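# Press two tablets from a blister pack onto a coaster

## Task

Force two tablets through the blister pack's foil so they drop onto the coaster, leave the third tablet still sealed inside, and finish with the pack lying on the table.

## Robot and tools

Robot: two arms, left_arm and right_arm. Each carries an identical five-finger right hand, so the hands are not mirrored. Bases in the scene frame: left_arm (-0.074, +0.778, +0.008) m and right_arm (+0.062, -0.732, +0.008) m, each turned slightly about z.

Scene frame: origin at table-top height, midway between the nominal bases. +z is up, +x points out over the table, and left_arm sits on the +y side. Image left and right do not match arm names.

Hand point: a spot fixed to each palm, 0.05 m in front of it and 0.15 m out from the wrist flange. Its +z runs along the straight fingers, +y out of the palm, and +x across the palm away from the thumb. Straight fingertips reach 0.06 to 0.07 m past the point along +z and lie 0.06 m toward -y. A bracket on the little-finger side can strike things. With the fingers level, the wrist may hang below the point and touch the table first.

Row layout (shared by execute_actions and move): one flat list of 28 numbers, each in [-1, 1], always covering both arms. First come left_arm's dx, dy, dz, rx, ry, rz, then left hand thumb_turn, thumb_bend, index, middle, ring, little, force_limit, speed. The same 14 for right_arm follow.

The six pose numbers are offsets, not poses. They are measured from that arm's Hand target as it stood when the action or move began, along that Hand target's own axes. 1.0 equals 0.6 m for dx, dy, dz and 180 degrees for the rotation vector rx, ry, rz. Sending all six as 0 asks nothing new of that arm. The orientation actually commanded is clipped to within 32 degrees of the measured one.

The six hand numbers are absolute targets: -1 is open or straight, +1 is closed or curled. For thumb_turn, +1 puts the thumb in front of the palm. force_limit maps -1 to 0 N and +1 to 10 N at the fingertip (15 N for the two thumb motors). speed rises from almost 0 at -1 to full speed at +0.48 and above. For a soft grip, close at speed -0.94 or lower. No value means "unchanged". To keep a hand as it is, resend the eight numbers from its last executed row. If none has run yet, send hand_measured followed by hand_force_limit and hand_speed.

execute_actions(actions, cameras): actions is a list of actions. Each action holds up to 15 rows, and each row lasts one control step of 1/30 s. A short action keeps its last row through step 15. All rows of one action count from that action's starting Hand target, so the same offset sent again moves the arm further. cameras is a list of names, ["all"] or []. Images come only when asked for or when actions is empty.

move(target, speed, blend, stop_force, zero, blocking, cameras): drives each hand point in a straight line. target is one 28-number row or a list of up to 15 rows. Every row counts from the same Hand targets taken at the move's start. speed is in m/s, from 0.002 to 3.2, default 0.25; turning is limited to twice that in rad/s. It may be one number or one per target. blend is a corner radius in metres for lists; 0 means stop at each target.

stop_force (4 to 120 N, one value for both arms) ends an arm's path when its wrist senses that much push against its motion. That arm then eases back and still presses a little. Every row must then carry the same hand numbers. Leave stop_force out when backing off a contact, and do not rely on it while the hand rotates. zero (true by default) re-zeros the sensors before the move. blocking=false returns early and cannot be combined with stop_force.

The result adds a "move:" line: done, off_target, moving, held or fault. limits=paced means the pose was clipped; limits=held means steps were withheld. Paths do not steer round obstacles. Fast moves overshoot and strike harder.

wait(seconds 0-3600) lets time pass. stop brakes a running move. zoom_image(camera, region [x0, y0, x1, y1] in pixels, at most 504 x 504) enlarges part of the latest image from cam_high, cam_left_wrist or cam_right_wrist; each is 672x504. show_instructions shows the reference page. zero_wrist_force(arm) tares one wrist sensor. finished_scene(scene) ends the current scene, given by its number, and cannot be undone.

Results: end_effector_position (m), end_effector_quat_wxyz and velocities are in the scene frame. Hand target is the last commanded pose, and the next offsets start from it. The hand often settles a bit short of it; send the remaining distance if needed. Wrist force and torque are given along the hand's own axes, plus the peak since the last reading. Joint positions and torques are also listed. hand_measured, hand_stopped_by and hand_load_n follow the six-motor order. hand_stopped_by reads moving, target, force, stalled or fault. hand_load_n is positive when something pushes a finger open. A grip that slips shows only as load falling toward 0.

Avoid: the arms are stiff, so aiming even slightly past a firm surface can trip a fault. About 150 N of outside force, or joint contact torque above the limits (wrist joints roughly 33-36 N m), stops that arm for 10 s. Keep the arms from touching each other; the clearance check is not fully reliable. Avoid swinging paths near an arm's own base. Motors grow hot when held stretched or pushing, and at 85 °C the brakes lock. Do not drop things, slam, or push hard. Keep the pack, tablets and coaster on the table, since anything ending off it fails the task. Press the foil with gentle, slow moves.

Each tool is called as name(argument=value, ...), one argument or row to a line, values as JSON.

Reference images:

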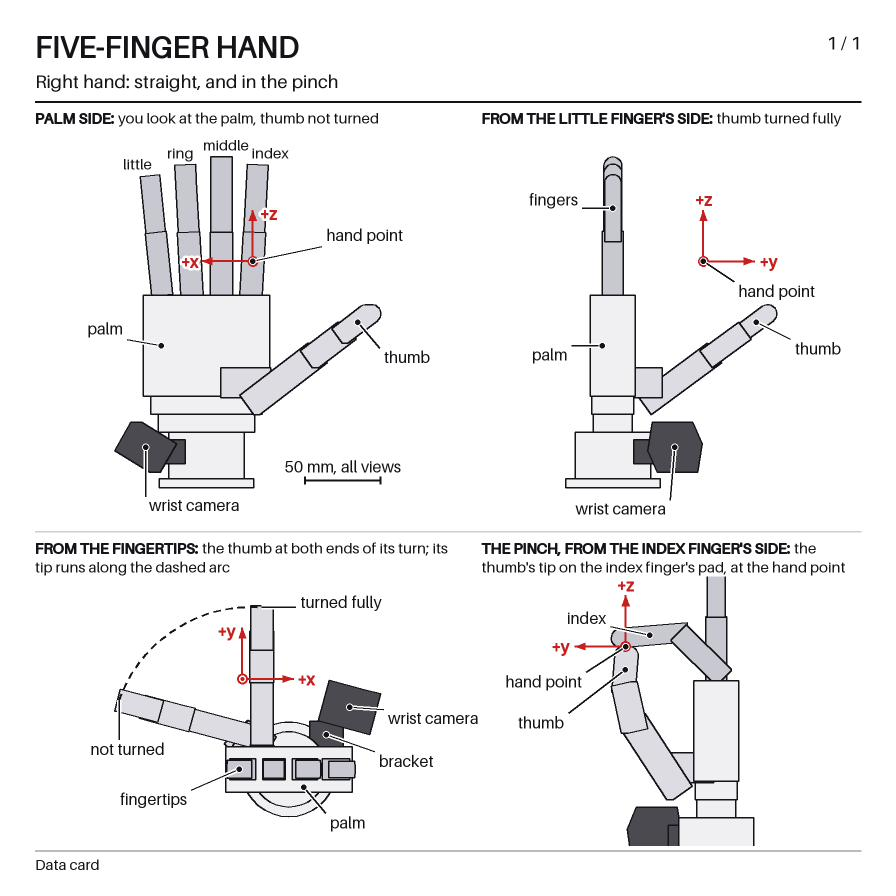

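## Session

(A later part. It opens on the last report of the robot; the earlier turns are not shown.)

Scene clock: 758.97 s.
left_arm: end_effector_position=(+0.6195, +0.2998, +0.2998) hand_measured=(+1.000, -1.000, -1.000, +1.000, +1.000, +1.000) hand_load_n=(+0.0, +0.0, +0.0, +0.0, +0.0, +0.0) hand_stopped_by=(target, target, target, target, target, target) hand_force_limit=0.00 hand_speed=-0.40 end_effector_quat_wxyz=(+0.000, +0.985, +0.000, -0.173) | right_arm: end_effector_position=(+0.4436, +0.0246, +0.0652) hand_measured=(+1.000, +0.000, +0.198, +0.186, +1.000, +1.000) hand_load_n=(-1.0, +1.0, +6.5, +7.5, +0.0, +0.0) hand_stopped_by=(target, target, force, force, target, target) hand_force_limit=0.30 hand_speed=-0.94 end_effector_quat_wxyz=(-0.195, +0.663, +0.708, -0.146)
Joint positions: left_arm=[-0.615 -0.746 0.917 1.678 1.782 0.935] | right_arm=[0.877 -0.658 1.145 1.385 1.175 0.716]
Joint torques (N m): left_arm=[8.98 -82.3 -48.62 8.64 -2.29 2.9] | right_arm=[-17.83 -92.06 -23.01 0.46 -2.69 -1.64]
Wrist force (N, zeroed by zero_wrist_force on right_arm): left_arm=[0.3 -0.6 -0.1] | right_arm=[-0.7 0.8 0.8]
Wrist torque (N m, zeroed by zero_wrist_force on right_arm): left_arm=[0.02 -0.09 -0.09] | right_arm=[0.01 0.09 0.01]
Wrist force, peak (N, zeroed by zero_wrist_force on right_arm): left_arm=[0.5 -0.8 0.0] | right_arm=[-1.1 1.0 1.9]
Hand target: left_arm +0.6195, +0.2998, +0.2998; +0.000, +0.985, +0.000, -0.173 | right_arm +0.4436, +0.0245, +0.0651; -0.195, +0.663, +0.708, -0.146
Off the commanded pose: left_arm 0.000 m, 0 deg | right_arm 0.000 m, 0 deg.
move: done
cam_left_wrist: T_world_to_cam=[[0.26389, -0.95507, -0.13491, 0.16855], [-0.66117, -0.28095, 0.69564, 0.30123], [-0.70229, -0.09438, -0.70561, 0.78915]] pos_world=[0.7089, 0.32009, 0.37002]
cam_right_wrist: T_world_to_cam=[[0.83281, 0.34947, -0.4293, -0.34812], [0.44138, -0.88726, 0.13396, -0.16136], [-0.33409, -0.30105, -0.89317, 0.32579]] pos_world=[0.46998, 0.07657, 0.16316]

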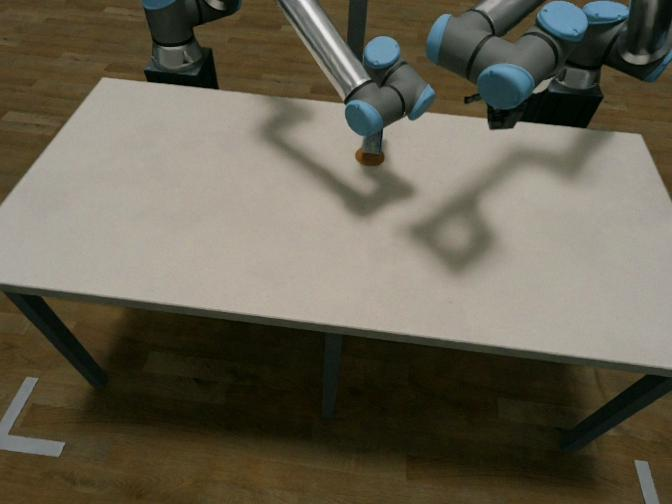

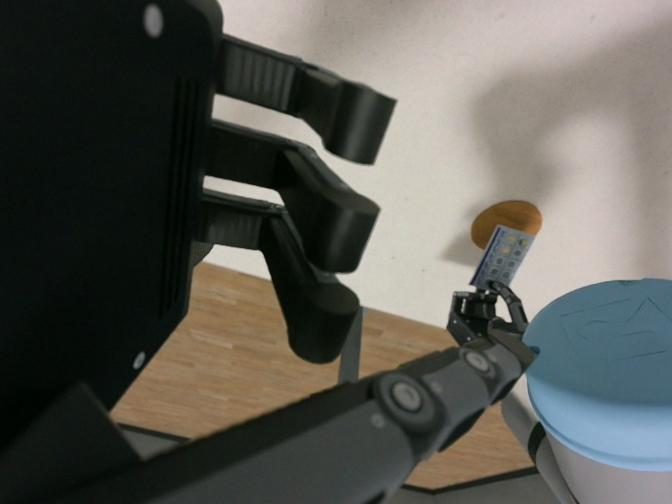

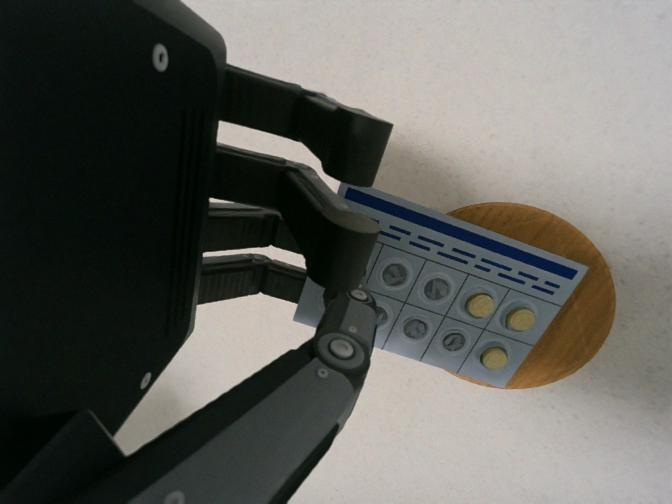

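execute_actions(
  actions=[],
)

Scene clock: 816.70 s.
left_arm: end_effector_position=(+0.6195, +0.2998, +0.2998) hand_measured=(+1.000, -1.000, -1.000, +1.000, +1.000, +1.000) hand_load_n=(+0.0, +0.0, +0.0, -0.5, +0.0, +0.5) hand_stopped_by=(target, target, target, target, target, target) hand_force_limit=0.00 hand_speed=-0.40 end_effector_quat_wxyz=(+0.000, +0.985, +0.000, -0.173) | right_arm: end_effector_position=(+0.4436, +0.0245, +0.0651) hand_measured=(+1.000, +0.000, +0.198, +0.186, +1.000, +1.000) hand_load_n=(-1.0, +1.0, +6.0, +7.0, +0.0, +0.0) hand_stopped_by=(target, target, force, force, target, target) hand_force_limit=0.30 hand_speed=-0.94 end_effector_quat_wxyz=(-0.195, +0.663, +0.708, -0.146)
Joint positions: left_arm=[-0.615 -0.746 0.917 1.678 1.782 0.935] | right_arm=[0.877 -0.658 1.146 1.385 1.175 0.716]
Joint velocities: within noise
Joint torques (N m): left_arm=[10.5 -83.17 -48.13 8.48 -2.15 2.82] | right_arm=[-19.34 -89.82 -21.69 0.23 -2.83 -1.92]
Wrist force (N, zeroed by zero_wrist_force on right_arm): left_arm=[0.3 -0.4 0.2] | right_arm=[-0.8 0.9 1.1]
Wrist torque (N m, zeroed by zero_wrist_force on right_arm): left_arm=[0.03 -0.10 -0.08] | right_arm=[0.01 0.09 0.01]
Wrist force, peak (N, zeroed by zero_wrist_force on right_arm): left_arm=[0.7 -0.7 0.1] | right_arm=[-1.1 1.0 1.2]
Hand target: left_arm +0.6195, +0.2998, +0.2998; +0.000, +0.985, +0.000, -0.173 | right_arm +0.4436, +0.0245, +0.0651; -0.195, +0.663, +0.708, -0.146
Off the commanded pose: left_arm 0.000 m, 0 deg | right_arm 0.000 m, 0 deg.
camera_calibration:
cam_left_wrist: T_world_to_cam=[[0.26389, -0.95507, -0.13491, 0.16855], [-0.66117, -0.28095, 0.69564, 0.30123], [-0.70229, -0.09438, -0.70561, 0.78915]] pos_world=[0.7089, 0.32009, 0.37002]
cam_right_wrist: T_world_to_cam=[[0.83278, 0.34945, -0.42937, -0.34818], [0.44137, -0.88728, 0.13392, -0.16132], [-0.33417, -0.30104, -0.89314, 0.32565]] pos_world=[0.46998, 0.07657, 0.16296]

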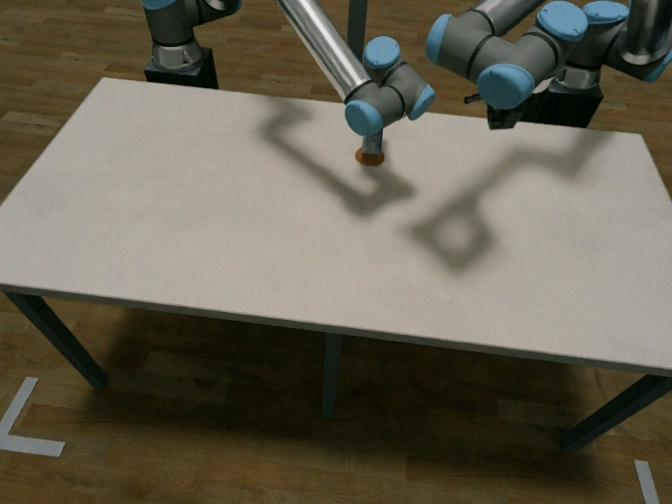

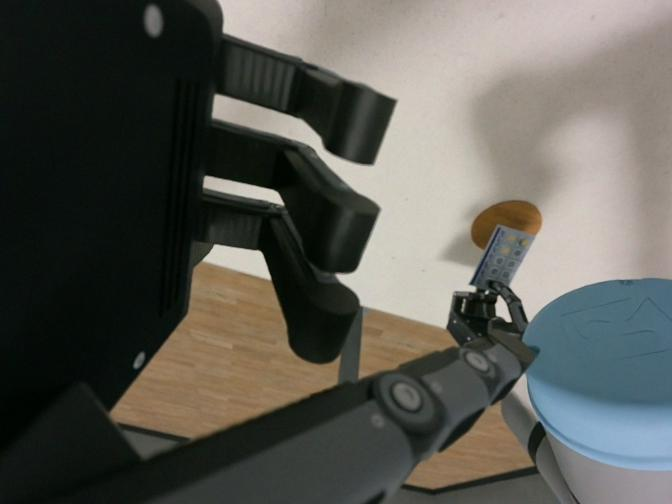

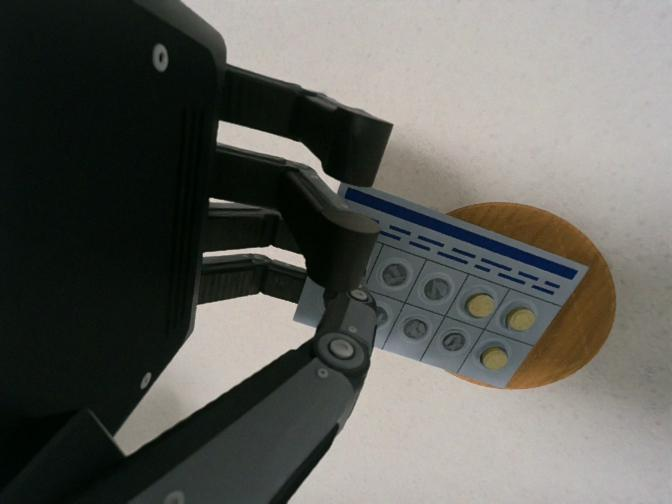

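move(
  target=[0, 0, 0, 0, 0, -0.5, 1, -1, -1, 1, 1, 1, 0, -0.4, -0.00275, 0.01551, 0.0294, 0, 0, 0, 1, 0, 0.6, 0.6, 1, 1, 0.3, -0.94],
  speed=0.25,
  cameras=["all"],
)

Scene clock: 908.83 s.
left_arm: end_effector_position=(+0.6195, +0.2998, +0.2999) hand_measured=(+1.000, -1.000, -1.000, +1.000, +1.000, +1.000) hand_load_n=(+0.0, +0.0, +0.0, +0.0, +0.0, +0.0) hand_stopped_by=(target, target, target, target, target, target) hand_force_limit=0.00 hand_speed=-0.40 end_effector_quat_wxyz=(-0.123, +0.697, +0.696, -0.122) | right_arm: end_effector_position=(+0.4436, +0.0245, +0.0450) hand_measured=(+1.000, +0.000, +0.198, +0.186, +1.000, +1.000) hand_load_n=(-1.5, +1.0, +6.0, +7.0, +0.0, +0.0) hand_stopped_by=(target, target, force, force, target, target) hand_force_limit=0.30 hand_speed=-0.94 end_effector_quat_wxyz=(-0.195, +0.663, +0.708, -0.146)
Joint positions: left_arm=[-0.705 -0.874 1.082 1.622 1.806 -0.725] | right_arm=[0.877 -0.64 1.152 1.362 1.175 0.716]
Joint torques (N m): left_arm=[-8.32 -74.73 -48.22 7 -1.91 -2.88] | right_arm=[-7.56 -91.72 -22.01 0 -2.64 0.73]
Wrist force (N, zeroed by zero_wrist_force on right_arm): left_arm=[0.3 -0.4 0.3] | right_arm=[-0.8 0.9 1.5]
Wrist torque (N m, zeroed by zero_wrist_force on right_arm): left_arm=[-0.02 -0.07 -0.14] | right_arm=[-0.01 0.07 0.02]
Wrist force, peak (N, zeroed by zero_wrist_force on right_arm): left_arm=[0.7 -0.9 0.4] | right_arm=[-0.9 1.0 1.5]
Hand target: left_arm +0.6195, +0.2998, +0.2998; -0.123, +0.697, +0.696, -0.122 | right_arm +0.4436, +0.0245, +0.0450; -0.195, +0.663, +0.708, -0.146
Off the commanded pose: left_arm 0.000 m, 0 deg | right_arm 0.000 m, 0 deg.
move: done
cam_left_wrist: T_world_to_cam=[[0.88578, 0.29399, -0.35913, -0.52395], [0.40948, -0.85928, 0.30654, -0.07203], [-0.21847, -0.41858, -0.88151, 0.63943]] pos_world=[0.63329, 0.35979, 0.39758]
cam_right_wrist: T_world_to_cam=[[0.83278, 0.34945, -0.42937, -0.35676], [0.44137, -0.88728, 0.13392, -0.15864], [-0.33417, -0.30104, -0.89314, 0.30779]] pos_world=[0.46998, 0.07657, 0.14296]

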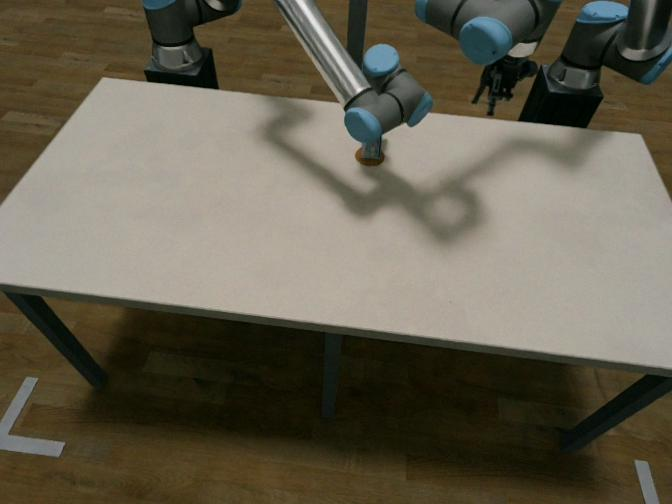

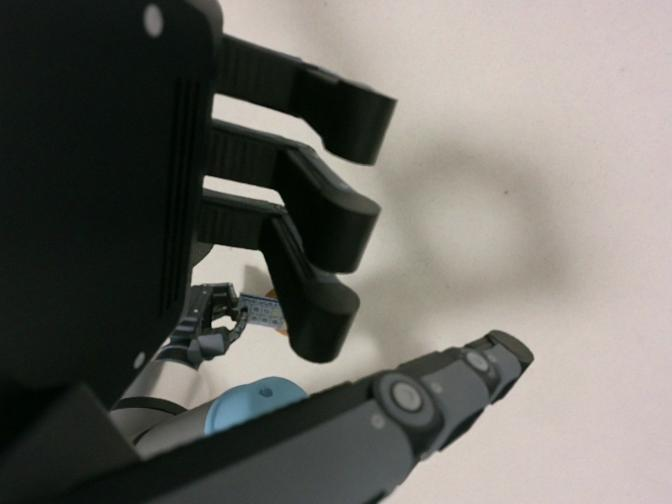

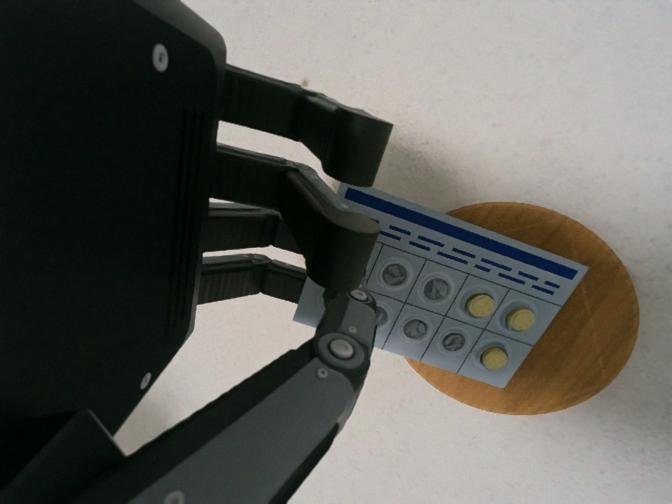

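move(
  target=[
    [-0.2497, 0.0887, 0.1448, 0.0389, 0, 0, -1, -1, -1, 1, 1, 1, 0, -0.4, 0, 0, 0, 0, 0, 0, 1, 0, 0.6, 0.6, 1, 1, 0.3, -0.94],
    [-0.4247, 0.071, 0.2842, 0.0389, 0, 0, -1, -1, -1, 1, 1, 1, 0, -0.4, 0, 0, 0, 0, 0, 0, 1, 0, 0.6, 0.6, 1, 1, 0.3, -0.94],
  ],
  speed=[0.2, 0.1],
  blend=[0.03, 0],
  cameras=["all"],
)

Scene clock: 934.30 s.
left_arm: end_effector_position=(+0.6280, +0.2247, +0.2488) hand_measured=(-0.648, -1.000, -1.000, +1.000, +1.000, +1.000) hand_load_n=(-24.0, +0.5, +0.0, +0.5, +0.0, +0.0) hand_stopped_by=(moving, target, target, target, target, target) hand_force_limit=0.00 hand_speed=-0.40 end_effector_quat_wxyz=(-0.144, +0.693, +0.692, -0.144) | right_arm: end_effector_position=(+0.4436, +0.0245, +0.0450) hand_measured=(+1.000, +0.000, +0.198, +0.186, +1.000, +1.000) hand_load_n=(-1.0, +1.0, +6.5, +7.5, +0.0, +0.0) hand_stopped_by=(target, target, force, force, target, target) hand_force_limit=0.30 hand_speed=-0.94 end_effector_quat_wxyz=(-0.195, +0.663, +0.708, -0.146)
Joint positions: left_arm=[-0.747 -0.734 0.939 1.661 1.859 -0.754] | right_arm=[0.877 -0.64 1.152 1.362 1.175 0.716]
Joint torques (N m): left_arm=[-5.14 -110.03 -31.54 1.56 1.15 1.42] | right_arm=[3.94 -92.04 -22.12 0.6 -2.73 1.13]
Wrist force (N, zeroed by zero_wrist_force on right_arm): left_arm=[5.6 10.8 0.2] | right_arm=[-0.7 0.5 1.1]
Wrist torque (N m, zeroed by zero_wrist_force on right_arm): left_arm=[0.31 -0.34 -1.01] | right_arm=[-0.05 0.07 0.00]
Wrist force, peak (N, zeroed by zero_wrist_force on right_arm): left_arm=[5.6 11.7 0.6] | right_arm=[-0.9 1.1 1.5]
Hand target: left_arm +0.6279, +0.2247, +0.2488; -0.144, +0.693, +0.692, -0.144 (last step not sent: back at the drive's target) | right_arm +0.4436, +0.0245, +0.0450; -0.195, +0.663, +0.708, -0.146
Off the commanded pose: left_arm 0.220 m, 3 deg | right_arm 0.000 m, 0 deg.
move: held (left_arm; a check stopped the path); path passed 0 of 2 targets; limits=held
pose unreachable (left arm): on one or more control steps of this call, first in action 0 (counted from 0), this arm could not follow its commanded pose, so it was not sent that pose on those steps. On the call's last step it was still not sent that pose. It may still have moved: this result reports where it is.
cause: moving toward the commanded pose would bring a part of the arm too close to another arm (a part of this arm just beyond joint 6 (wrist 3) and a part of the right arm just beyond its joint 4 (wrist 1), along the way the arms are being sent, or toward where that arm still pushes).
cam_left_wrist: T_world_to_cam=[[0.86196, 0.29417, -0.41291, -0.49947], [0.4278, -0.85908, 0.28102, -0.12957], [-0.27205, -0.41887, -0.86633, 0.59464]] pos_world=[0.64772, 0.28469, 0.34534]
cam_right_wrist: T_world_to_cam=[[0.83278, 0.34945, -0.42937, -0.35668], [0.44137, -0.88728, 0.13392, -0.1586], [-0.33417, -0.30104, -0.89314, 0.30775]] pos_world=[0.46988, 0.07657, 0.14296]

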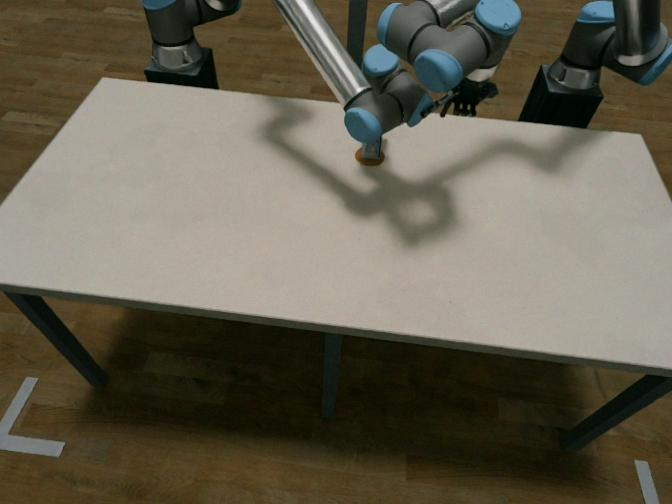

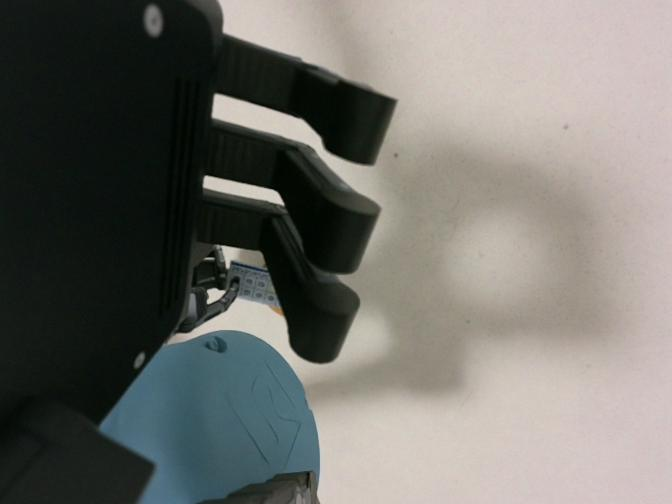

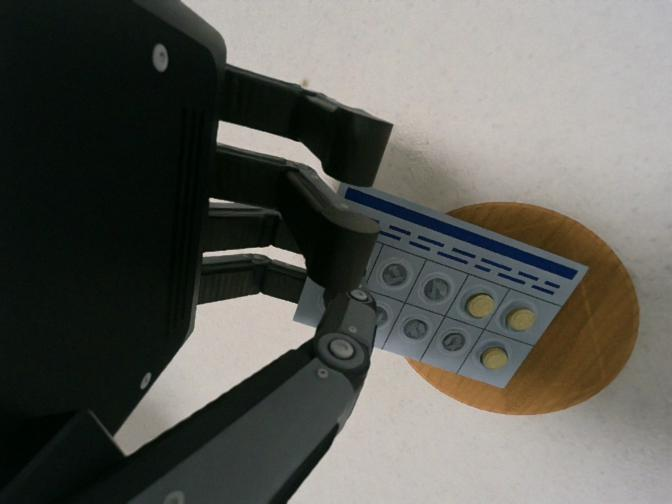

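move(
  target=[0.25, 0, -0.05, 0, 0, 0, -0.4, -1, -1, 1, 1, 1, 0, -0.4, 0, 0, 0, 0, 0, 0, 1, 0, 0.6, 0.6, 1, 1, 0.3, -0.94],
  speed=0.1,
  cameras=["all"],
)

Scene clock: 954.13 s.
left_arm: end_effector_position=(+0.6400, +0.3745, +0.2763) hand_measured=(-0.400, -1.000, -1.000, +1.000, +1.000, +1.000) hand_load_n=(+0.0, +0.0, +0.0, +0.0, +0.0, +0.0) hand_stopped_by=(target, target, target, target, target, target) hand_force_limit=0.00 hand_speed=-0.40 end_effector_quat_wxyz=(-0.144, +0.693, +0.692, -0.144) | right_arm: end_effector_position=(+0.4436, +0.0245, +0.0450) hand_measured=(+1.000, +0.000, +0.198, +0.186, +1.000, +1.000) hand_load_n=(-1.0, +1.0, +6.0, +7.0, +0.0, +0.0) hand_stopped_by=(target, target, force, force, target, target) hand_force_limit=0.30 hand_speed=-0.94 end_effector_quat_wxyz=(-0.195, +0.663, +0.708, -0.146)
Joint positions: left_arm=[-0.608 -0.87 1.137 1.635 1.817 -0.617] | right_arm=[0.877 -0.64 1.152 1.362 1.175 0.716]
Joint torques (N m): left_arm=[10.92 -100.69 -27.8 -0.11 -2.39 2.4] | right_arm=[-2.79 -92.09 -32.65 6.26 -2.69 1.01]
Wrist force (N, zeroed by zero_wrist_force on right_arm): left_arm=[0.5 -0.3 0.2] | right_arm=[-0.5 0.5 1.3]
Wrist torque (N m, zeroed by zero_wrist_force on right_arm): left_arm=[0.02 -0.10 -0.37] | right_arm=[-0.06 0.03 0.02]
Wrist force, peak (N, zeroed by zero_wrist_force on right_arm): left_arm=[5.9 11.7 0.4] | right_arm=[-1.0 0.9 1.7]
Hand target: left_arm +0.6400, +0.3746, +0.2764; -0.144, +0.693, +0.692, -0.144 | right_arm +0.4436, +0.0245, +0.0450; -0.195, +0.663, +0.708, -0.146
Off the commanded pose: left_arm 0.000 m, 0 deg | right_arm 0.000 m, 0 deg.
held back during your reply time or a wait (left arm), on 83 control steps: a part of the arm was too close to another arm, or the arm's last command would have brought one too close.
move: done
cam_left_wrist: T_world_to_cam=[[0.86194, 0.29413, -0.41298, -0.54242], [0.42779, -0.8591, 0.28098, -0.01374], [-0.27214, -0.41886, -0.86631, 0.68461]] pos_world=[0.65972, 0.43449, 0.37294]
cam_right_wrist: T_world_to_cam=[[0.83278, 0.34945, -0.42937, -0.35668], [0.44137, -0.88728, 0.13392, -0.1586], [-0.33417, -0.30104, -0.89314, 0.30775]] pos_world=[0.46988, 0.07657, 0.14296]

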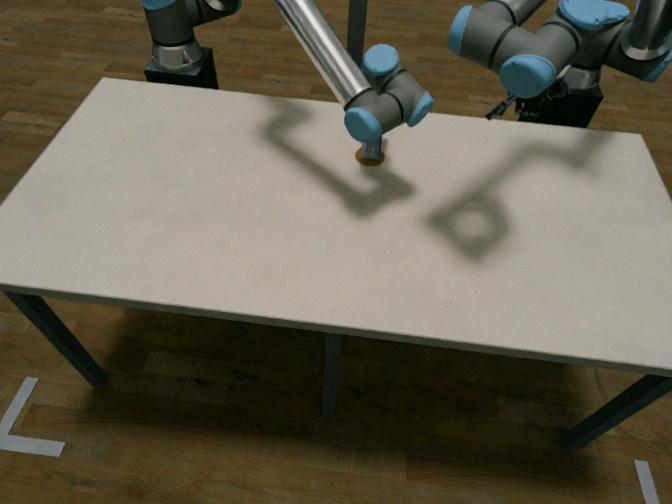

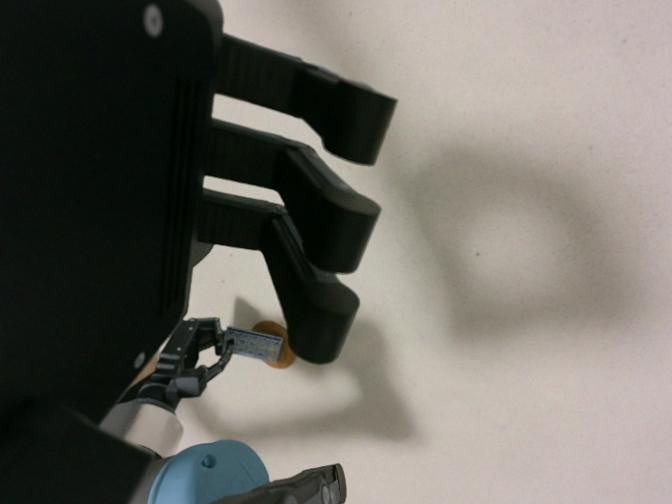

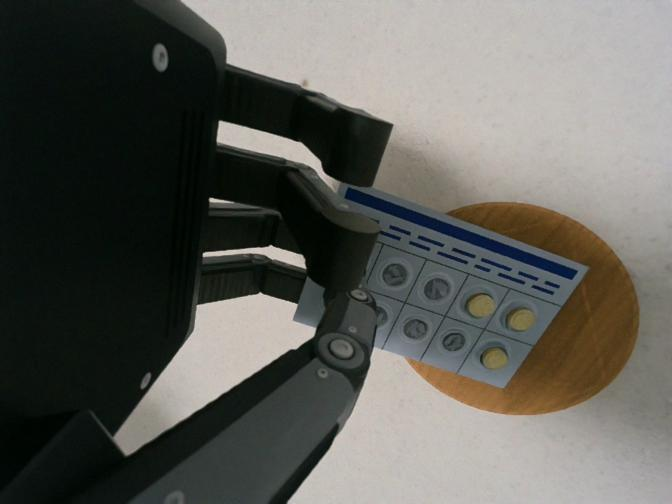

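move(
  target=[
    [0.4475, 0.145, -0.063, 0, -0.0442, -0.1019, 1, -1, -1, 1, 1, 1, 0, -0.4, 0, 0, 0, 0, 0, 0, 1, 0, 0.6, 0.6, 1, 1, 0.3, -0.94],
    [0.4475, 0.145, -0.063, 0, -0.0442, -0.1019, 1, 1, -1, 1, 1, 1, -0.4, -0.8, 0, 0, 0, 0, 0, 0, 1, 0, 0.6, 0.6, 1, 1, 0.3, -0.94],
  ],
  speed=0.25,
  cameras=["cam_left_wrist"],
)

Scene clock: 1319.23 s.
left_arm: end_effector_position=(+0.7351, +0.6431, +0.2765) hand_measured=(+1.000, -0.516, -1.000, +1.000, +1.000, +1.000) hand_load_n=(+1.0, +4.5, +0.0, -0.5, +0.0, +0.0) hand_stopped_by=(target, force, target, target, target, target) hand_force_limit=-0.40 hand_speed=-0.80 end_effector_quat_wxyz=(-0.117, +0.562, +0.802, -0.166) | right_arm: end_effector_position=(+0.4436, +0.0245, +0.0450) hand_measured=(+1.000, +0.000, +0.198, +0.186, +1.000, +1.000) hand_load_n=(-1.0, +0.5, +6.0, +7.0, +0.5, +0.0) hand_stopped_by=(target, target, force, force, target, target) hand_force_limit=0.30 hand_speed=-0.94 end_effector_quat_wxyz=(-0.195, +0.663, +0.708, -0.146)
Joint positions: left_arm=[-0.259 -0.87 1.137 1.635 1.817 -0.617] | right_arm=[0.877 -0.64 1.152 1.362 1.175 0.716]
Joint torques (N m): left_arm=[9.25 -74.56 -47.15 8.32 -1.05 2.9] | right_arm=[-7.59 -95.16 -39.86 7.24 -2.91 0.83]
Wrist force (N, zeroed by zero_wrist_force on right_arm): left_arm=[0.3 0.0 0.5] | right_arm=[-0.6 0.6 1.9]
Wrist torque (N m, zeroed by zero_wrist_force on right_arm): left_arm=[0.05 -0.09 -0.35] | right_arm=[-0.08 0.02 0.02]
Wrist force, peak (N, zeroed by zero_wrist_force on right_arm): left_arm=[2.3 0.9 0.8] | right_arm=[-0.9 1.0 1.9]
Hand target: left_arm +0.7351, +0.6431, +0.2765; -0.117, +0.562, +0.802, -0.166 | right_arm +0.4436, +0.0245, +0.0450; -0.195, +0.663, +0.708, -0.146
Off the commanded pose: left_arm 0.000 m, 0 deg | right_arm 0.000 m, 0 deg.
move: done
cam_left_wrist: T_world_to_cam=[[0.70947, 0.57115, -0.41284, -0.76942], [0.6957, -0.66112, 0.28093, -0.14797], [-0.11249, -0.48652, -0.8664, 0.74921]] pos_world=[0.7331, 0.70614, 0.37304]

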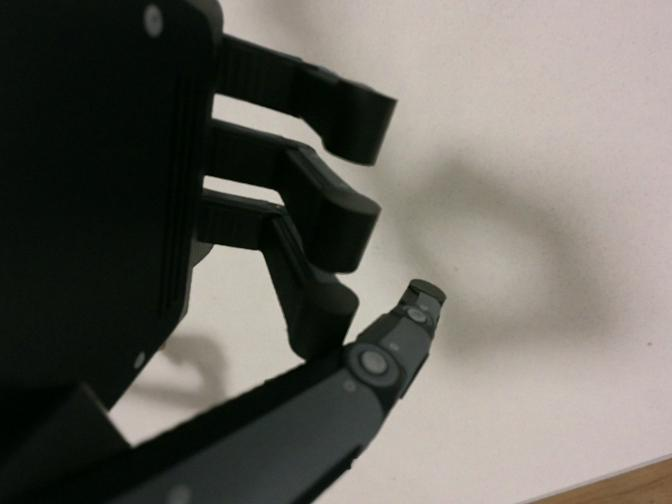

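move(
  target=[
    [-0.0556,-0.0394,-0.0026,0.02829,-0.03987,0, 0.6,1,-1,1,1,1,-0.4,-0.8, 0,0,0,0,0,0, 1,0,0.6,0.6,1,1,0.3,-0.94],
    [-0.1102,-0.0782,-0.0156,0.05658,-0.07974,0, 0.6,1,-1,1,1,1,-0.4,-0.8, 0,0,0,0,0,0, 1,0,0.6,0.6,1,1,0.3,-0.94],
    [-0.1625,-0.1153,-0.0387,0.08487,-0.11961,0, 0.6,1,-1,1,1,1,-0.4,-0.8, 0,0,0,0,0,0, 1,0,0.6,0.6,1,1,0.3,-0.94],
    [-0.2114,-0.15,-0.0714,0.11316,-0.15948,0, 0.6,1,-1,1,1,1,-0.4,-0.8, 0,0,0,0,0,0, 1,0,0.6,0.6,1,1,0.3,-0.94],
    [-0.2556,-0.1813,-0.1128,0.14145,-0.19935,0, 0.6,1,-1,1,1,1,-0.4,-0.8, 0,0,0,0,0,0, 1,0,0.6,0.6,1,1,0.3,-0.94],
    [-0.2941,-0.2086,-0.162,0.16974,-0.23922,0, 0.6,1,-1,1,1,1,-0.4,-0.8, 0,0,0,0,0,0, 1,0,0.6,0.6,1,1,0.3,-0.94],
    [-0.326,-0.2313,-0.2179,0.19803,-0.27909,0, 0.6,1,-1,1,1,1,-0.4,-0.8, 0,0,0,0,0,0, 1,0,0.6,0.6,1,1,0.3,-0.94],
    [-0.3506,-0.2487,-0.2791,0.22632,-0.31896,0, 0.6,1,-1,1,1,1,-0.4,-0.8, 0,0,0,0,0,0, 1,0,0.6,0.6,1,1,0.3,-0.94],
    [-0.3672,-0.2605,-0.3442,0.25461,-0.35883,0, 0.6,1,-1,1,1,1,-0.4,-0.8, 0,0,0,0,0,0, 1,0,0.6,0.6,1,1,0.3,-0.94],
    [-0.3755,-0.2664,-0.4117,0.2829,-0.3987,0, 0.6,1,-1,1,1,1,-0.4,-0.8, 0,0,0,0,0,0, 1,0,0.6,0.6,1,1,0.3,-0.94],
    [-0.3753,-0.2662,-0.4799,0.31119,-0.43857,0, 0.6,1,-1,1,1,1,-0.4,-0.8, 0,0,0,0,0,0, 1,0,0.6,0.6,1,1,0.3,-0.94],
    [-0.3666,-0.2601,-0.5473,0.33948,-0.47844,0, 0.6,1,-1,1,1,1,-0.4,-0.8, 0,0,0,0,0,0, 1,0,0.6,0.6,1,1,0.3,-0.94],
    [-0.3496,-0.248,-0.6122,0.36777,-0.51831,0, 0.6,1,-1,1,1,1,-0.4,-0.8, 0,0,0,0,0,0, 1,0,0.6,0.6,1,1,0.3,-0.94],
    [-0.3247,-0.2303,-0.6732,0.39606,-0.55818,0, 0.6,1,-1,1,1,1,-0.4,-0.8, 0,0,0,0,0,0, 1,0,0.6,0.6,1,1,0.3,-0.94],
    [-0.2925,-0.2075,-0.7288,0.42435,-0.59805,0, 0.6,1,-1,1,1,1,-0.4,-0.8, 0,0,0,0,0,0, 1,0,0.6,0.6,1,1,0.3,-0.94],
  ],
  speed=0.25,
  blend=0.01,
  cameras=["cam_high"],
)

Scene clock: 1343.47 s.
left_arm: end_effector_position=(+0.7178, +0.5311, +0.3282) hand_measured=(+0.600, -0.516, -1.000, +1.000, +1.000, +1.000) hand_load_n=(+0.0, +0.0, +0.0, +0.0, +0.0, +0.0) hand_stopped_by=(target, force, target, target, target, target) hand_force_limit=-0.40 hand_speed=-0.80 end_effector_quat_wxyz=(-0.037, +0.499, +0.779, -0.377) | right_arm: end_effector_position=(+0.4436, +0.0245, +0.0450) hand_measured=(+1.000, +0.000, +0.198, +0.186, +1.000, +1.000) hand_load_n=(-1.0, +1.0, +6.0, +7.0, +0.0, +0.0) hand_stopped_by=(target, target, force, force, target, target) hand_force_limit=0.30 hand_speed=-0.94 end_effector_quat_wxyz=(-0.195, +0.663, +0.708, -0.146)
Joint positions: left_arm=[-0.258 -0.87 1.135 1.638 2.287 -0.616] | right_arm=[0.877 -0.64 1.152 1.362 1.175 0.716]
Joint torques (N m): left_arm=[-5.38 -87.16 -41.36 6.97 -1.55 -1.27] | right_arm=[-14.88 -92.73 -40.84 6.87 -2.49 0.52]
Wrist force (N, zeroed by zero_wrist_force on right_arm): left_arm=[0.5 -0.2 1.0] | right_arm=[-0.9 1.0 1.7]
Wrist torque (N m, zeroed by zero_wrist_force on right_arm): left_arm=[0.06 -0.21 -0.27] | right_arm=[-0.02 0.07 0.01]
Wrist force, peak (N, zeroed by zero_wrist_force on right_arm): left_arm=[-1.0 -1.6 0.9] | right_arm=[-0.8 0.9 2.0]
Hand target: left_arm +0.7178, +0.5310, +0.3282; -0.037, +0.499, +0.779, -0.377 (not the last commanded pose) | right_arm +0.4436, +0.0245, +0.0450; -0.195, +0.663, +0.708, -0.146
Off the commanded pose: left_arm 0.422 m, 105 deg | right_arm 0.000 m, 0 deg.
move: held (left_arm; a check stopped the path); path passed 3 of 15 targets; limits=held
pose unreachable (left arm): on one or more control steps of this call, first in action 0 (counted from 0), this arm could not follow its commanded pose, so it was not sent that pose on those steps. It may still have moved: this result reports where it is.
cause: moving toward the commanded pose would bring two parts of the arm too close to each other (joints 4 (wrist 1) to 6 (wrist 3) lie between them).

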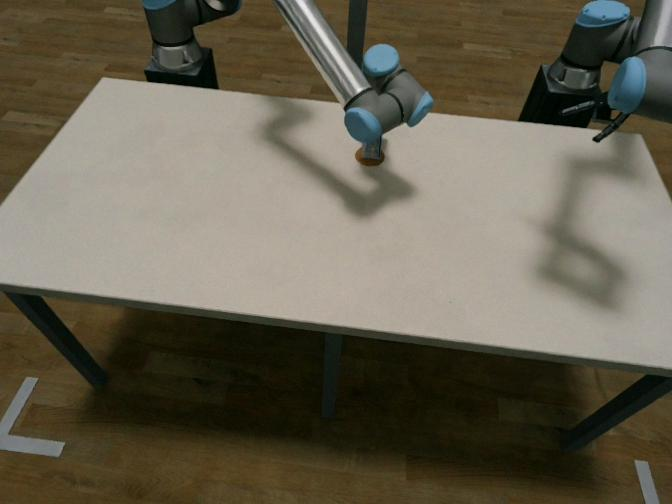

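move(
  target=[
    [0.0720,0.0510,-0.0123,-0.03697,0.05211,0, 0.6,-0.516,-1,1,1,1,-0.4,-0.8, 0,0,0,0,0,0, 1,0,0.6,0.6,1,1,0.3,-0.94],
    [0.1405,0.0996,-0.0420,-0.07394,0.10422,0, 0.6,-0.516,-1,1,1,1,-0.4,-0.8, 0,0,0,0,0,0, 1,0,0.6,0.6,1,1,0.3,-0.94],
    [0.2028,0.1438,-0.0878,-0.11091,0.15633,0, 0.6,-0.516,-1,1,1,1,-0.4,-0.8, 0,0,0,0,0,0, 1,0,0.6,0.6,1,1,0.3,-0.94],
    [0.2564,0.1819,-0.1480,-0.14788,0.20844,0, 0.6,-0.516,-1,1,1,1,-0.4,-0.8, 0,0,0,0,0,0, 1,0,0.6,0.6,1,1,0.3,-0.94],
    [0.2991,0.2122,-0.2200,-0.18485,0.26055,0, 0.6,-0.516,-1,1,1,1,-0.4,-0.8, 0,0,0,0,0,0, 1,0,0.6,0.6,1,1,0.3,-0.94],
    [0.3293,0.2336,-0.3010,-0.22182,0.31266,0, 0.6,-0.516,-1,1,1,1,-0.4,-0.8, 0,0,0,0,0,0, 1,0,0.6,0.6,1,1,0.3,-0.94],
    [0.3457,0.2452,-0.3878,-0.25879,0.36477,0, 0.6,-0.516,-1,1,1,1,-0.4,-0.8, 0,0,0,0,0,0, 1,0,0.6,0.6,1,1,0.3,-0.94],
    [0.3477,0.2466,-0.4768,-0.29576,0.41688,0, 0.6,-0.516,-1,1,1,1,-0.4,-0.8, 0,0,0,0,0,0, 1,0,0.6,0.6,1,1,0.3,-0.94],
    [0.3351,0.2377,-0.5646,-0.33273,0.46899,0, 0.6,-0.516,-1,1,1,1,-0.4,-0.8, 0,0,0,0,0,0, 1,0,0.6,0.6,1,1,0.3,-0.94],
    [0.3085,0.2189,-0.6475,-0.3697,0.5211,0, 0.6,-0.516,-1,1,1,1,-0.4,-0.8, 0,0,0,0,0,0, 1,0,0.6,0.6,1,1,0.3,-0.94],
    [0.2690,0.1908,-0.7222,-0.40667,0.57321,0, 0.6,-0.516,-1,1,1,1,-0.4,-0.8, 0,0,0,0,0,0, 1,0,0.6,0.6,1,1,0.3,-0.94],
    [0.2182,0.1548,-0.7858,-0.44364,0.62532,0, 0.6,-0.516,-1,1,1,1,-0.4,-0.8, 0,0,0,0,0,0, 1,0,0.6,0.6,1,1,0.3,-0.94],
    [0.1580,0.1121,-0.8357,-0.48061,0.67743,0, 0.6,-0.516,-1,1,1,1,-0.4,-0.8, 0,0,0,0,0,0, 1,0,0.6,0.6,1,1,0.3,-0.94],
    [0.0909,0.0645,-0.8699,-0.51758,0.72954,0, 0.6,-0.516,-1,1,1,1,-0.4,-0.8, 0,0,0,0,0,0, 1,0,0.6,0.6,1,1,0.3,-0.94],
    [0.0196,0.0139,-0.8869,-0.55455,0.78165,0, 0.6,-0.516,-1,1,1,1,-0.4,-0.8, 0,0,0,0,0,0, 1,0,0.6,0.6,1,1,0.3,-0.94],
  ],
  speed=0.25,
  blend=0.01,
  cameras=["cam_high"],
)

Scene clock: 1388.03 s.
left_arm: end_effector_position=(+0.9491, +0.8354, +0.6986) hand_measured=(+0.600, -0.516, -1.000, +1.000, +1.000, +1.000) hand_load_n=(+0.5, +0.0, +0.0, +0.0, +0.0, +0.0) hand_stopped_by=(target, target, target, target, target, target) hand_force_limit=-0.40 hand_speed=-0.80 end_effector_quat_wxyz=(-0.349, +0.361, +0.239, +0.831) | right_arm: end_effector_position=(+0.4436, +0.0245, +0.0450) hand_measured=(+1.000, +0.000, +0.198, +0.186, +1.000, +1.000) hand_load_n=(-1.0, +0.5, +6.5, +7.0, +0.0, +0.0) hand_stopped_by=(target, target, force, force, target, target) hand_force_limit=0.30 hand_speed=-0.94 end_effector_quat_wxyz=(-0.195, +0.663, +0.708, -0.146)
Joint positions: left_arm=[-0.26 -0.871 1.136 1.635 -0.723 -0.615] | right_arm=[0.877 -0.64 1.152 1.362 1.175 0.716]
Joint torques (N m): left_arm=[9.95 -74.61 -48.86 7.19 -4.72 -1.65] | right_arm=[-16.78 -93.76 -40.06 7.63 -1.96 0.3]
Wrist force (N, zeroed by zero_wrist_force on right_arm): left_arm=[-0.1 -0.3 0.4] | right_arm=[-0.7 0.8 1.6]
Wrist torque (N m, zeroed by zero_wrist_force on right_arm): left_arm=[0.26 -0.38 -0.38] | right_arm=[-0.04 0.05 0.03]
Wrist force, peak (N, zeroed by zero_wrist_force on right_arm): left_arm=[0.7 -0.6 1.6] | right_arm=[-0.9 0.8 2.1]
Hand target: left_arm +0.9491, +0.8354, +0.6986; -0.349, +0.361, +0.238, +0.832 | right_arm +0.4436, +0.0245, +0.0450; -0.195, +0.663, +0.708, -0.146
Off the commanded pose: left_arm 0.000 m, 0 deg | right_arm 0.000 m, 0 deg.
move: done

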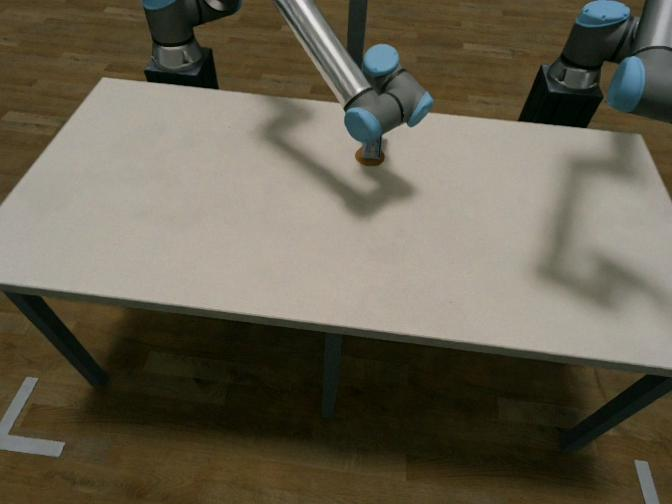

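move(
  target=[0.1187, 0.3915, -0.7652, -0.3753, -0.1992, -0.1918, 0.6, -0.516, -1, 1, 1, 1, -0.4, -0.8, 0, 0, 0, 0, 0, 0, 1, 0, 0.6, 0.6, 1, 1, 0.3, -0.94],
  speed=0.25,
  cameras=["cam_high", "cam_left_wrist"],
)

Scene clock: 1434.80 s.
left_arm: end_effector_position=(+0.8912, +0.3578, +0.4999) hand_measured=(+0.600, -0.516, -1.000, +1.000, +1.000, +1.000) hand_load_n=(+0.0, +0.0, +0.0, +0.0, +0.0, +0.0) hand_stopped_by=(target, target, target, target, target, target) hand_force_limit=-0.40 hand_speed=-0.80 end_effector_quat_wxyz=(+0.232, +0.628, -0.071, +0.740) | right_arm: end_effector_position=(+0.4436, +0.0245, +0.0450) hand_measured=(+1.000, +0.000, +0.198, +0.186, +1.000, +1.000) hand_load_n=(-1.0, +1.0, +6.0, +7.0, +0.0, +0.0) hand_stopped_by=(target, target, force, force, target, target) hand_force_limit=0.30 hand_speed=-0.94 end_effector_quat_wxyz=(-0.195, +0.663, +0.708, -0.146)
Joint positions: left_arm=[-0.497 -0.977 1.635 2.279 -1.442 -1.735] | right_arm=[0.877 -0.64 1.152 1.362 1.175 0.716]
Joint torques (N m): left_arm=[-8.89 -65.71 -45.14 1.9 -3.47 -3.13] | right_arm=[-19.21 -97 -40.72 7.29 -2.41 0.26]
Wrist force (N, zeroed by zero_wrist_force on right_arm): left_arm=[-0.6 0.4 -0.3] | right_arm=[-0.6 0.5 1.9]
Wrist torque (N m, zeroed by zero_wrist_force on right_arm): left_arm=[0.26 -0.15 -0.28] | right_arm=[-0.11 0.03 0.02]
Wrist force, peak (N, zeroed by zero_wrist_force on right_arm): left_arm=[-1.7 1.0 1.2] | right_arm=[-1.0 0.9 2.1]
Hand target: left_arm +0.8912, +0.3577, +0.4999; +0.232, +0.628, -0.071, +0.740 | right_arm +0.4436, +0.0245, +0.0450; -0.195, +0.663, +0.708, -0.146
Off the commanded pose: left_arm 0.000 m, 0 deg | right_arm 0.000 m, 0 deg.
move: done
cam_left_wrist: T_world_to_cam=[[-0.41152, -0.78221, 0.46776, 0.41799], [-0.41607, -0.29539, -0.86001, 0.92234], [0.81089, -0.54853, -0.2039, -0.31029]] pos_world=[0.80738, 0.4292, 0.53443]

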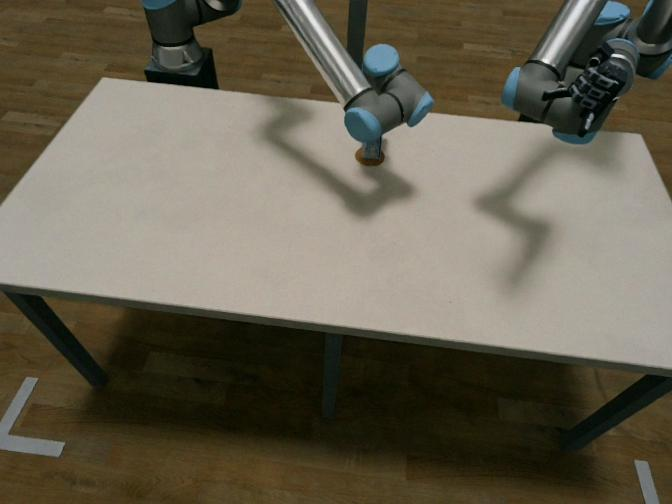

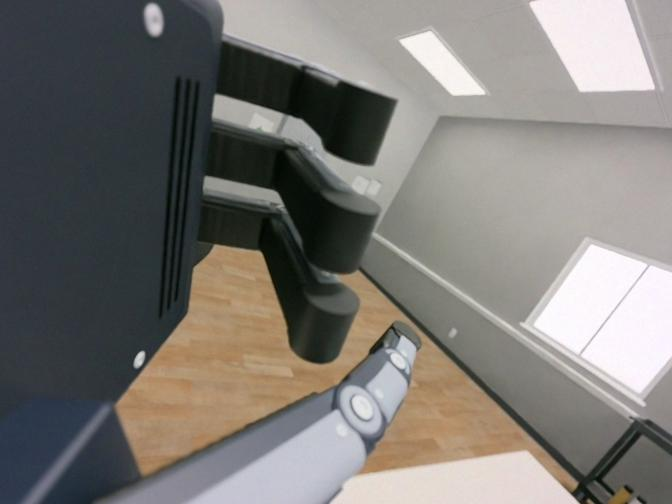

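move(
  target=[-0.3452, 0.3075, -0.6188, 0.0122, -0.4681, -0.347, 0.6, -0.516, -1, 1, 1, 1, -0.4, -0.8, 0, 0, 0, 0, 0, 0, 1, 0, 0.6, 0.6, 1, 1, 0.3, -0.94],
  speed=0.2,
  cameras=["all"],
)

Scene clock: 1449.53 s.
left_arm: end_effector_position=(+0.5005, +0.2897, +0.2602) hand_measured=(+0.600, -0.516, -1.000, +1.000, +1.000, +1.000) hand_load_n=(+0.0, +0.0, +0.0, +0.0, +0.0, +0.0) hand_stopped_by=(target, target, target, target, target, target) hand_force_limit=-0.40 hand_speed=-0.80 end_effector_quat_wxyz=(+0.434, +0.891, +0.118, -0.057) | right_arm: end_effector_position=(+0.4436, +0.0245, +0.0450) hand_measured=(+1.000, +0.000, +0.198, +0.186, +1.000, +1.000) hand_load_n=(-1.0, +1.0, +6.0, +7.0, +0.5, +0.0) hand_stopped_by=(target, target, force, force, target, target) hand_force_limit=0.30 hand_speed=-0.94 end_effector_quat_wxyz=(-0.195, +0.663, +0.708, -0.146)
Joint positions: left_arm=[-0.61 -1.251 2.221 3.076 -2.242 -2.734] | right_arm=[0.877 -0.64 1.152 1.362 1.175 0.716]
Joint torques (N m): left_arm=[-9.01 -40.34 -20.15 -7.86 -4.19 -2.77] | right_arm=[-19.92 -98.21 -40.07 7.22 -2.03 0.14]
Wrist force (N, zeroed by zero_wrist_force on right_arm): left_arm=[-0.8 0.6 -0.4] | right_arm=[-1.0 0.7 1.8]
Wrist torque (N m, zeroed by zero_wrist_force on right_arm): left_arm=[0.21 0.05 0.10] | right_arm=[-0.06 0.09 0.00]
Wrist force, peak (N, zeroed by zero_wrist_force on right_arm): left_arm=[-1.3 1.4 -1.1] | right_arm=[-1.0 1.1 2.0]
Hand target: left_arm +0.5004, +0.2897, +0.2602; +0.435, +0.891, +0.118, -0.057 | right_arm +0.4436, +0.0245, +0.0450; -0.195, +0.663, +0.708, -0.146
Off the commanded pose: left_arm 0.000 m, 0 deg | right_arm 0.000 m, 0 deg.
move: done
cam_left_wrist: T_world_to_cam=[[0.53232, -0.54905, 0.64435, -0.26974], [-0.75635, 0.03341, 0.65332, 0.21474], [-0.38023, -0.83512, -0.39748, 0.64988]] pos_world=[0.55311, 0.38746, 0.29182]
cam_right_wrist: T_world_to_cam=[[0.83278, 0.34945, -0.42937, -0.35668], [0.44137, -0.88728, 0.13392, -0.1586], [-0.33417, -0.30104, -0.89314, 0.30775]] pos_world=[0.46988, 0.07657, 0.14296]

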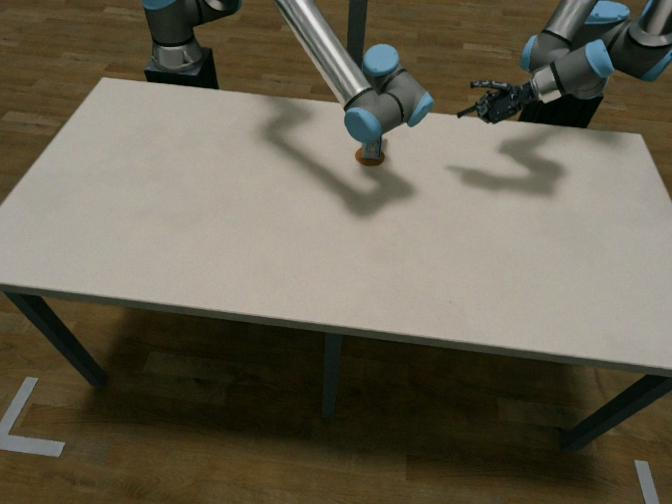

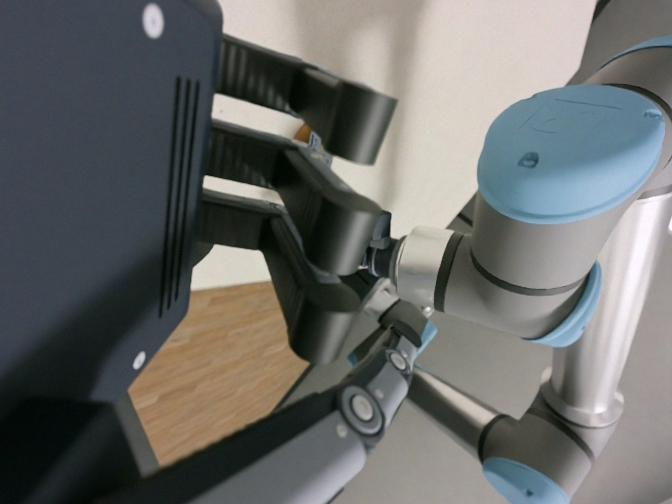

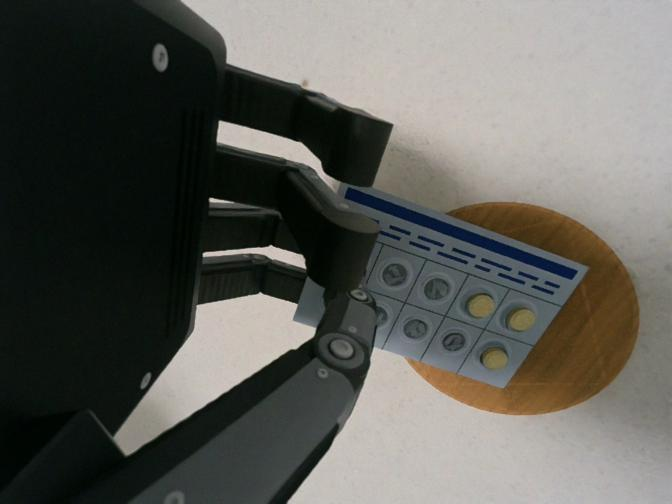

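move(
  target=[
    [0, 0, 0, 0, 0, 0, 0.6, 0.6, -1, 1, 1, 1, -0.4, -0.7, 0, 0, 0, 0, 0, 0, 1, 0, 0.6, 0.6, 1, 1, 0.3, -0.94],
    [-0.0108, 0.0405, 0.219, 0, 0, 0, 0.6, 0.6, -1, 1, 1, 1, -0.4, -0.7, 0, 0, 0, 0, 0, 0, 1, 0, 0.6, 0.6, 1, 1, 0.3, -0.94],
  ],
  speed=0.1,
  cameras=["all"],
)

Scene clock: 1463.23 s.
left_arm: end_effector_position=(+0.5005, +0.1708, +0.1991) hand_measured=(+0.600, +0.352, -1.000, +1.000, +1.000, +1.000) hand_load_n=(+2.5, +4.5, +0.0, +0.0, +0.5, +0.0) hand_stopped_by=(target, force, target, target, target, target) hand_force_limit=-0.40 hand_speed=-0.70 end_effector_quat_wxyz=(+0.434, +0.891, +0.118, -0.057) | right_arm: end_effector_position=(+0.4436, +0.0245, +0.0450) hand_measured=(+1.000, +0.000, +0.198, +0.186, +1.000, +1.000) hand_load_n=(-1.5, +1.0, +6.5, +7.5, +0.0, +0.0) hand_stopped_by=(target, target, force, force, target, target) hand_force_limit=0.30 hand_speed=-0.94 end_effector_quat_wxyz=(-0.195, +0.663, +0.708, -0.146)
Joint positions: left_arm=[-0.749 -1.072 2.123 2.918 -2.152 -2.865] | right_arm=[0.877 -0.64 1.152 1.362 1.175 0.716]
Joint torques (N m): left_arm=[-11.87 -52.6 -36.53 -8.82 1.49 -3.29] | right_arm=[-19.69 -97.4 -40.21 7.56 -2.05 -0.14]
Wrist force (N, zeroed by zero_wrist_force on right_arm): left_arm=[-1.3 0.8 -0.1] | right_arm=[-0.7 0.9 1.9]
Wrist torque (N m, zeroed by zero_wrist_force on right_arm): left_arm=[0.23 0.12 0.16] | right_arm=[-0.04 0.04 0.03]
Wrist force, peak (N, zeroed by zero_wrist_force on right_arm): left_arm=[-1.2 1.1 0.6] | right_arm=[-1.1 0.6 2.2]
Hand target: left_arm +0.5005, +0.1707, +0.1991; +0.435, +0.891, +0.118, -0.057 | right_arm +0.4436, +0.0245, +0.0450; -0.195, +0.663, +0.708, -0.146
Off the commanded pose: left_arm 0.000 m, 0 deg | right_arm 0.000 m, 0 deg.
move: done
cam_left_wrist: T_world_to_cam=[[0.53233, -0.54904, 0.64434, -0.29571], [-0.75629, 0.03353, 0.65338, 0.25856], [-0.38033, -0.83513, -0.39738, 0.52625]] pos_world=[0.55311, 0.26846, 0.23072]
cam_right_wrist: T_world_to_cam=[[0.83278, 0.34945, -0.42937, -0.35668], [0.44137, -0.88728, 0.13392, -0.1586], [-0.33417, -0.30104, -0.89314, 0.30775]] pos_world=[0.46988, 0.07657, 0.14296]

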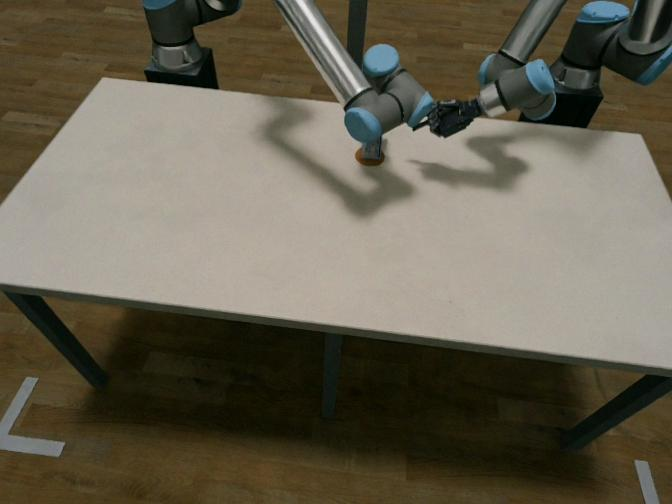

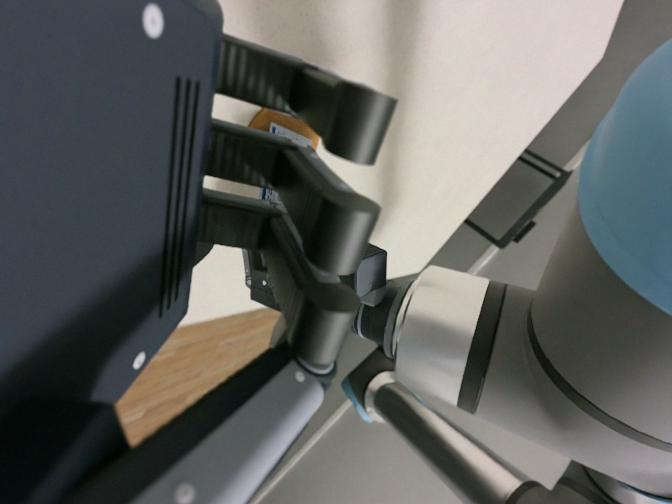

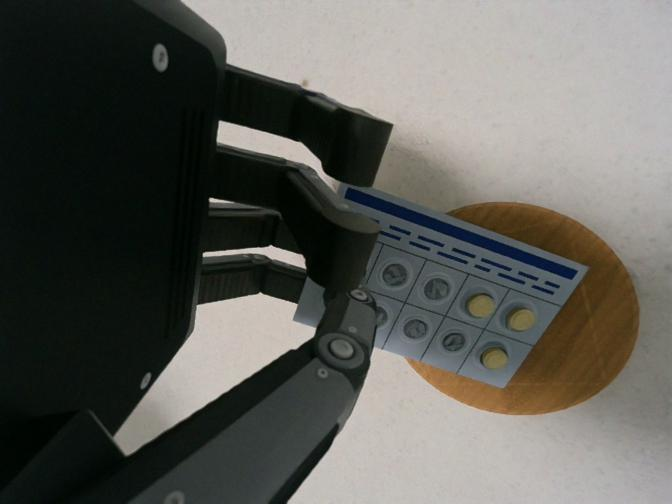

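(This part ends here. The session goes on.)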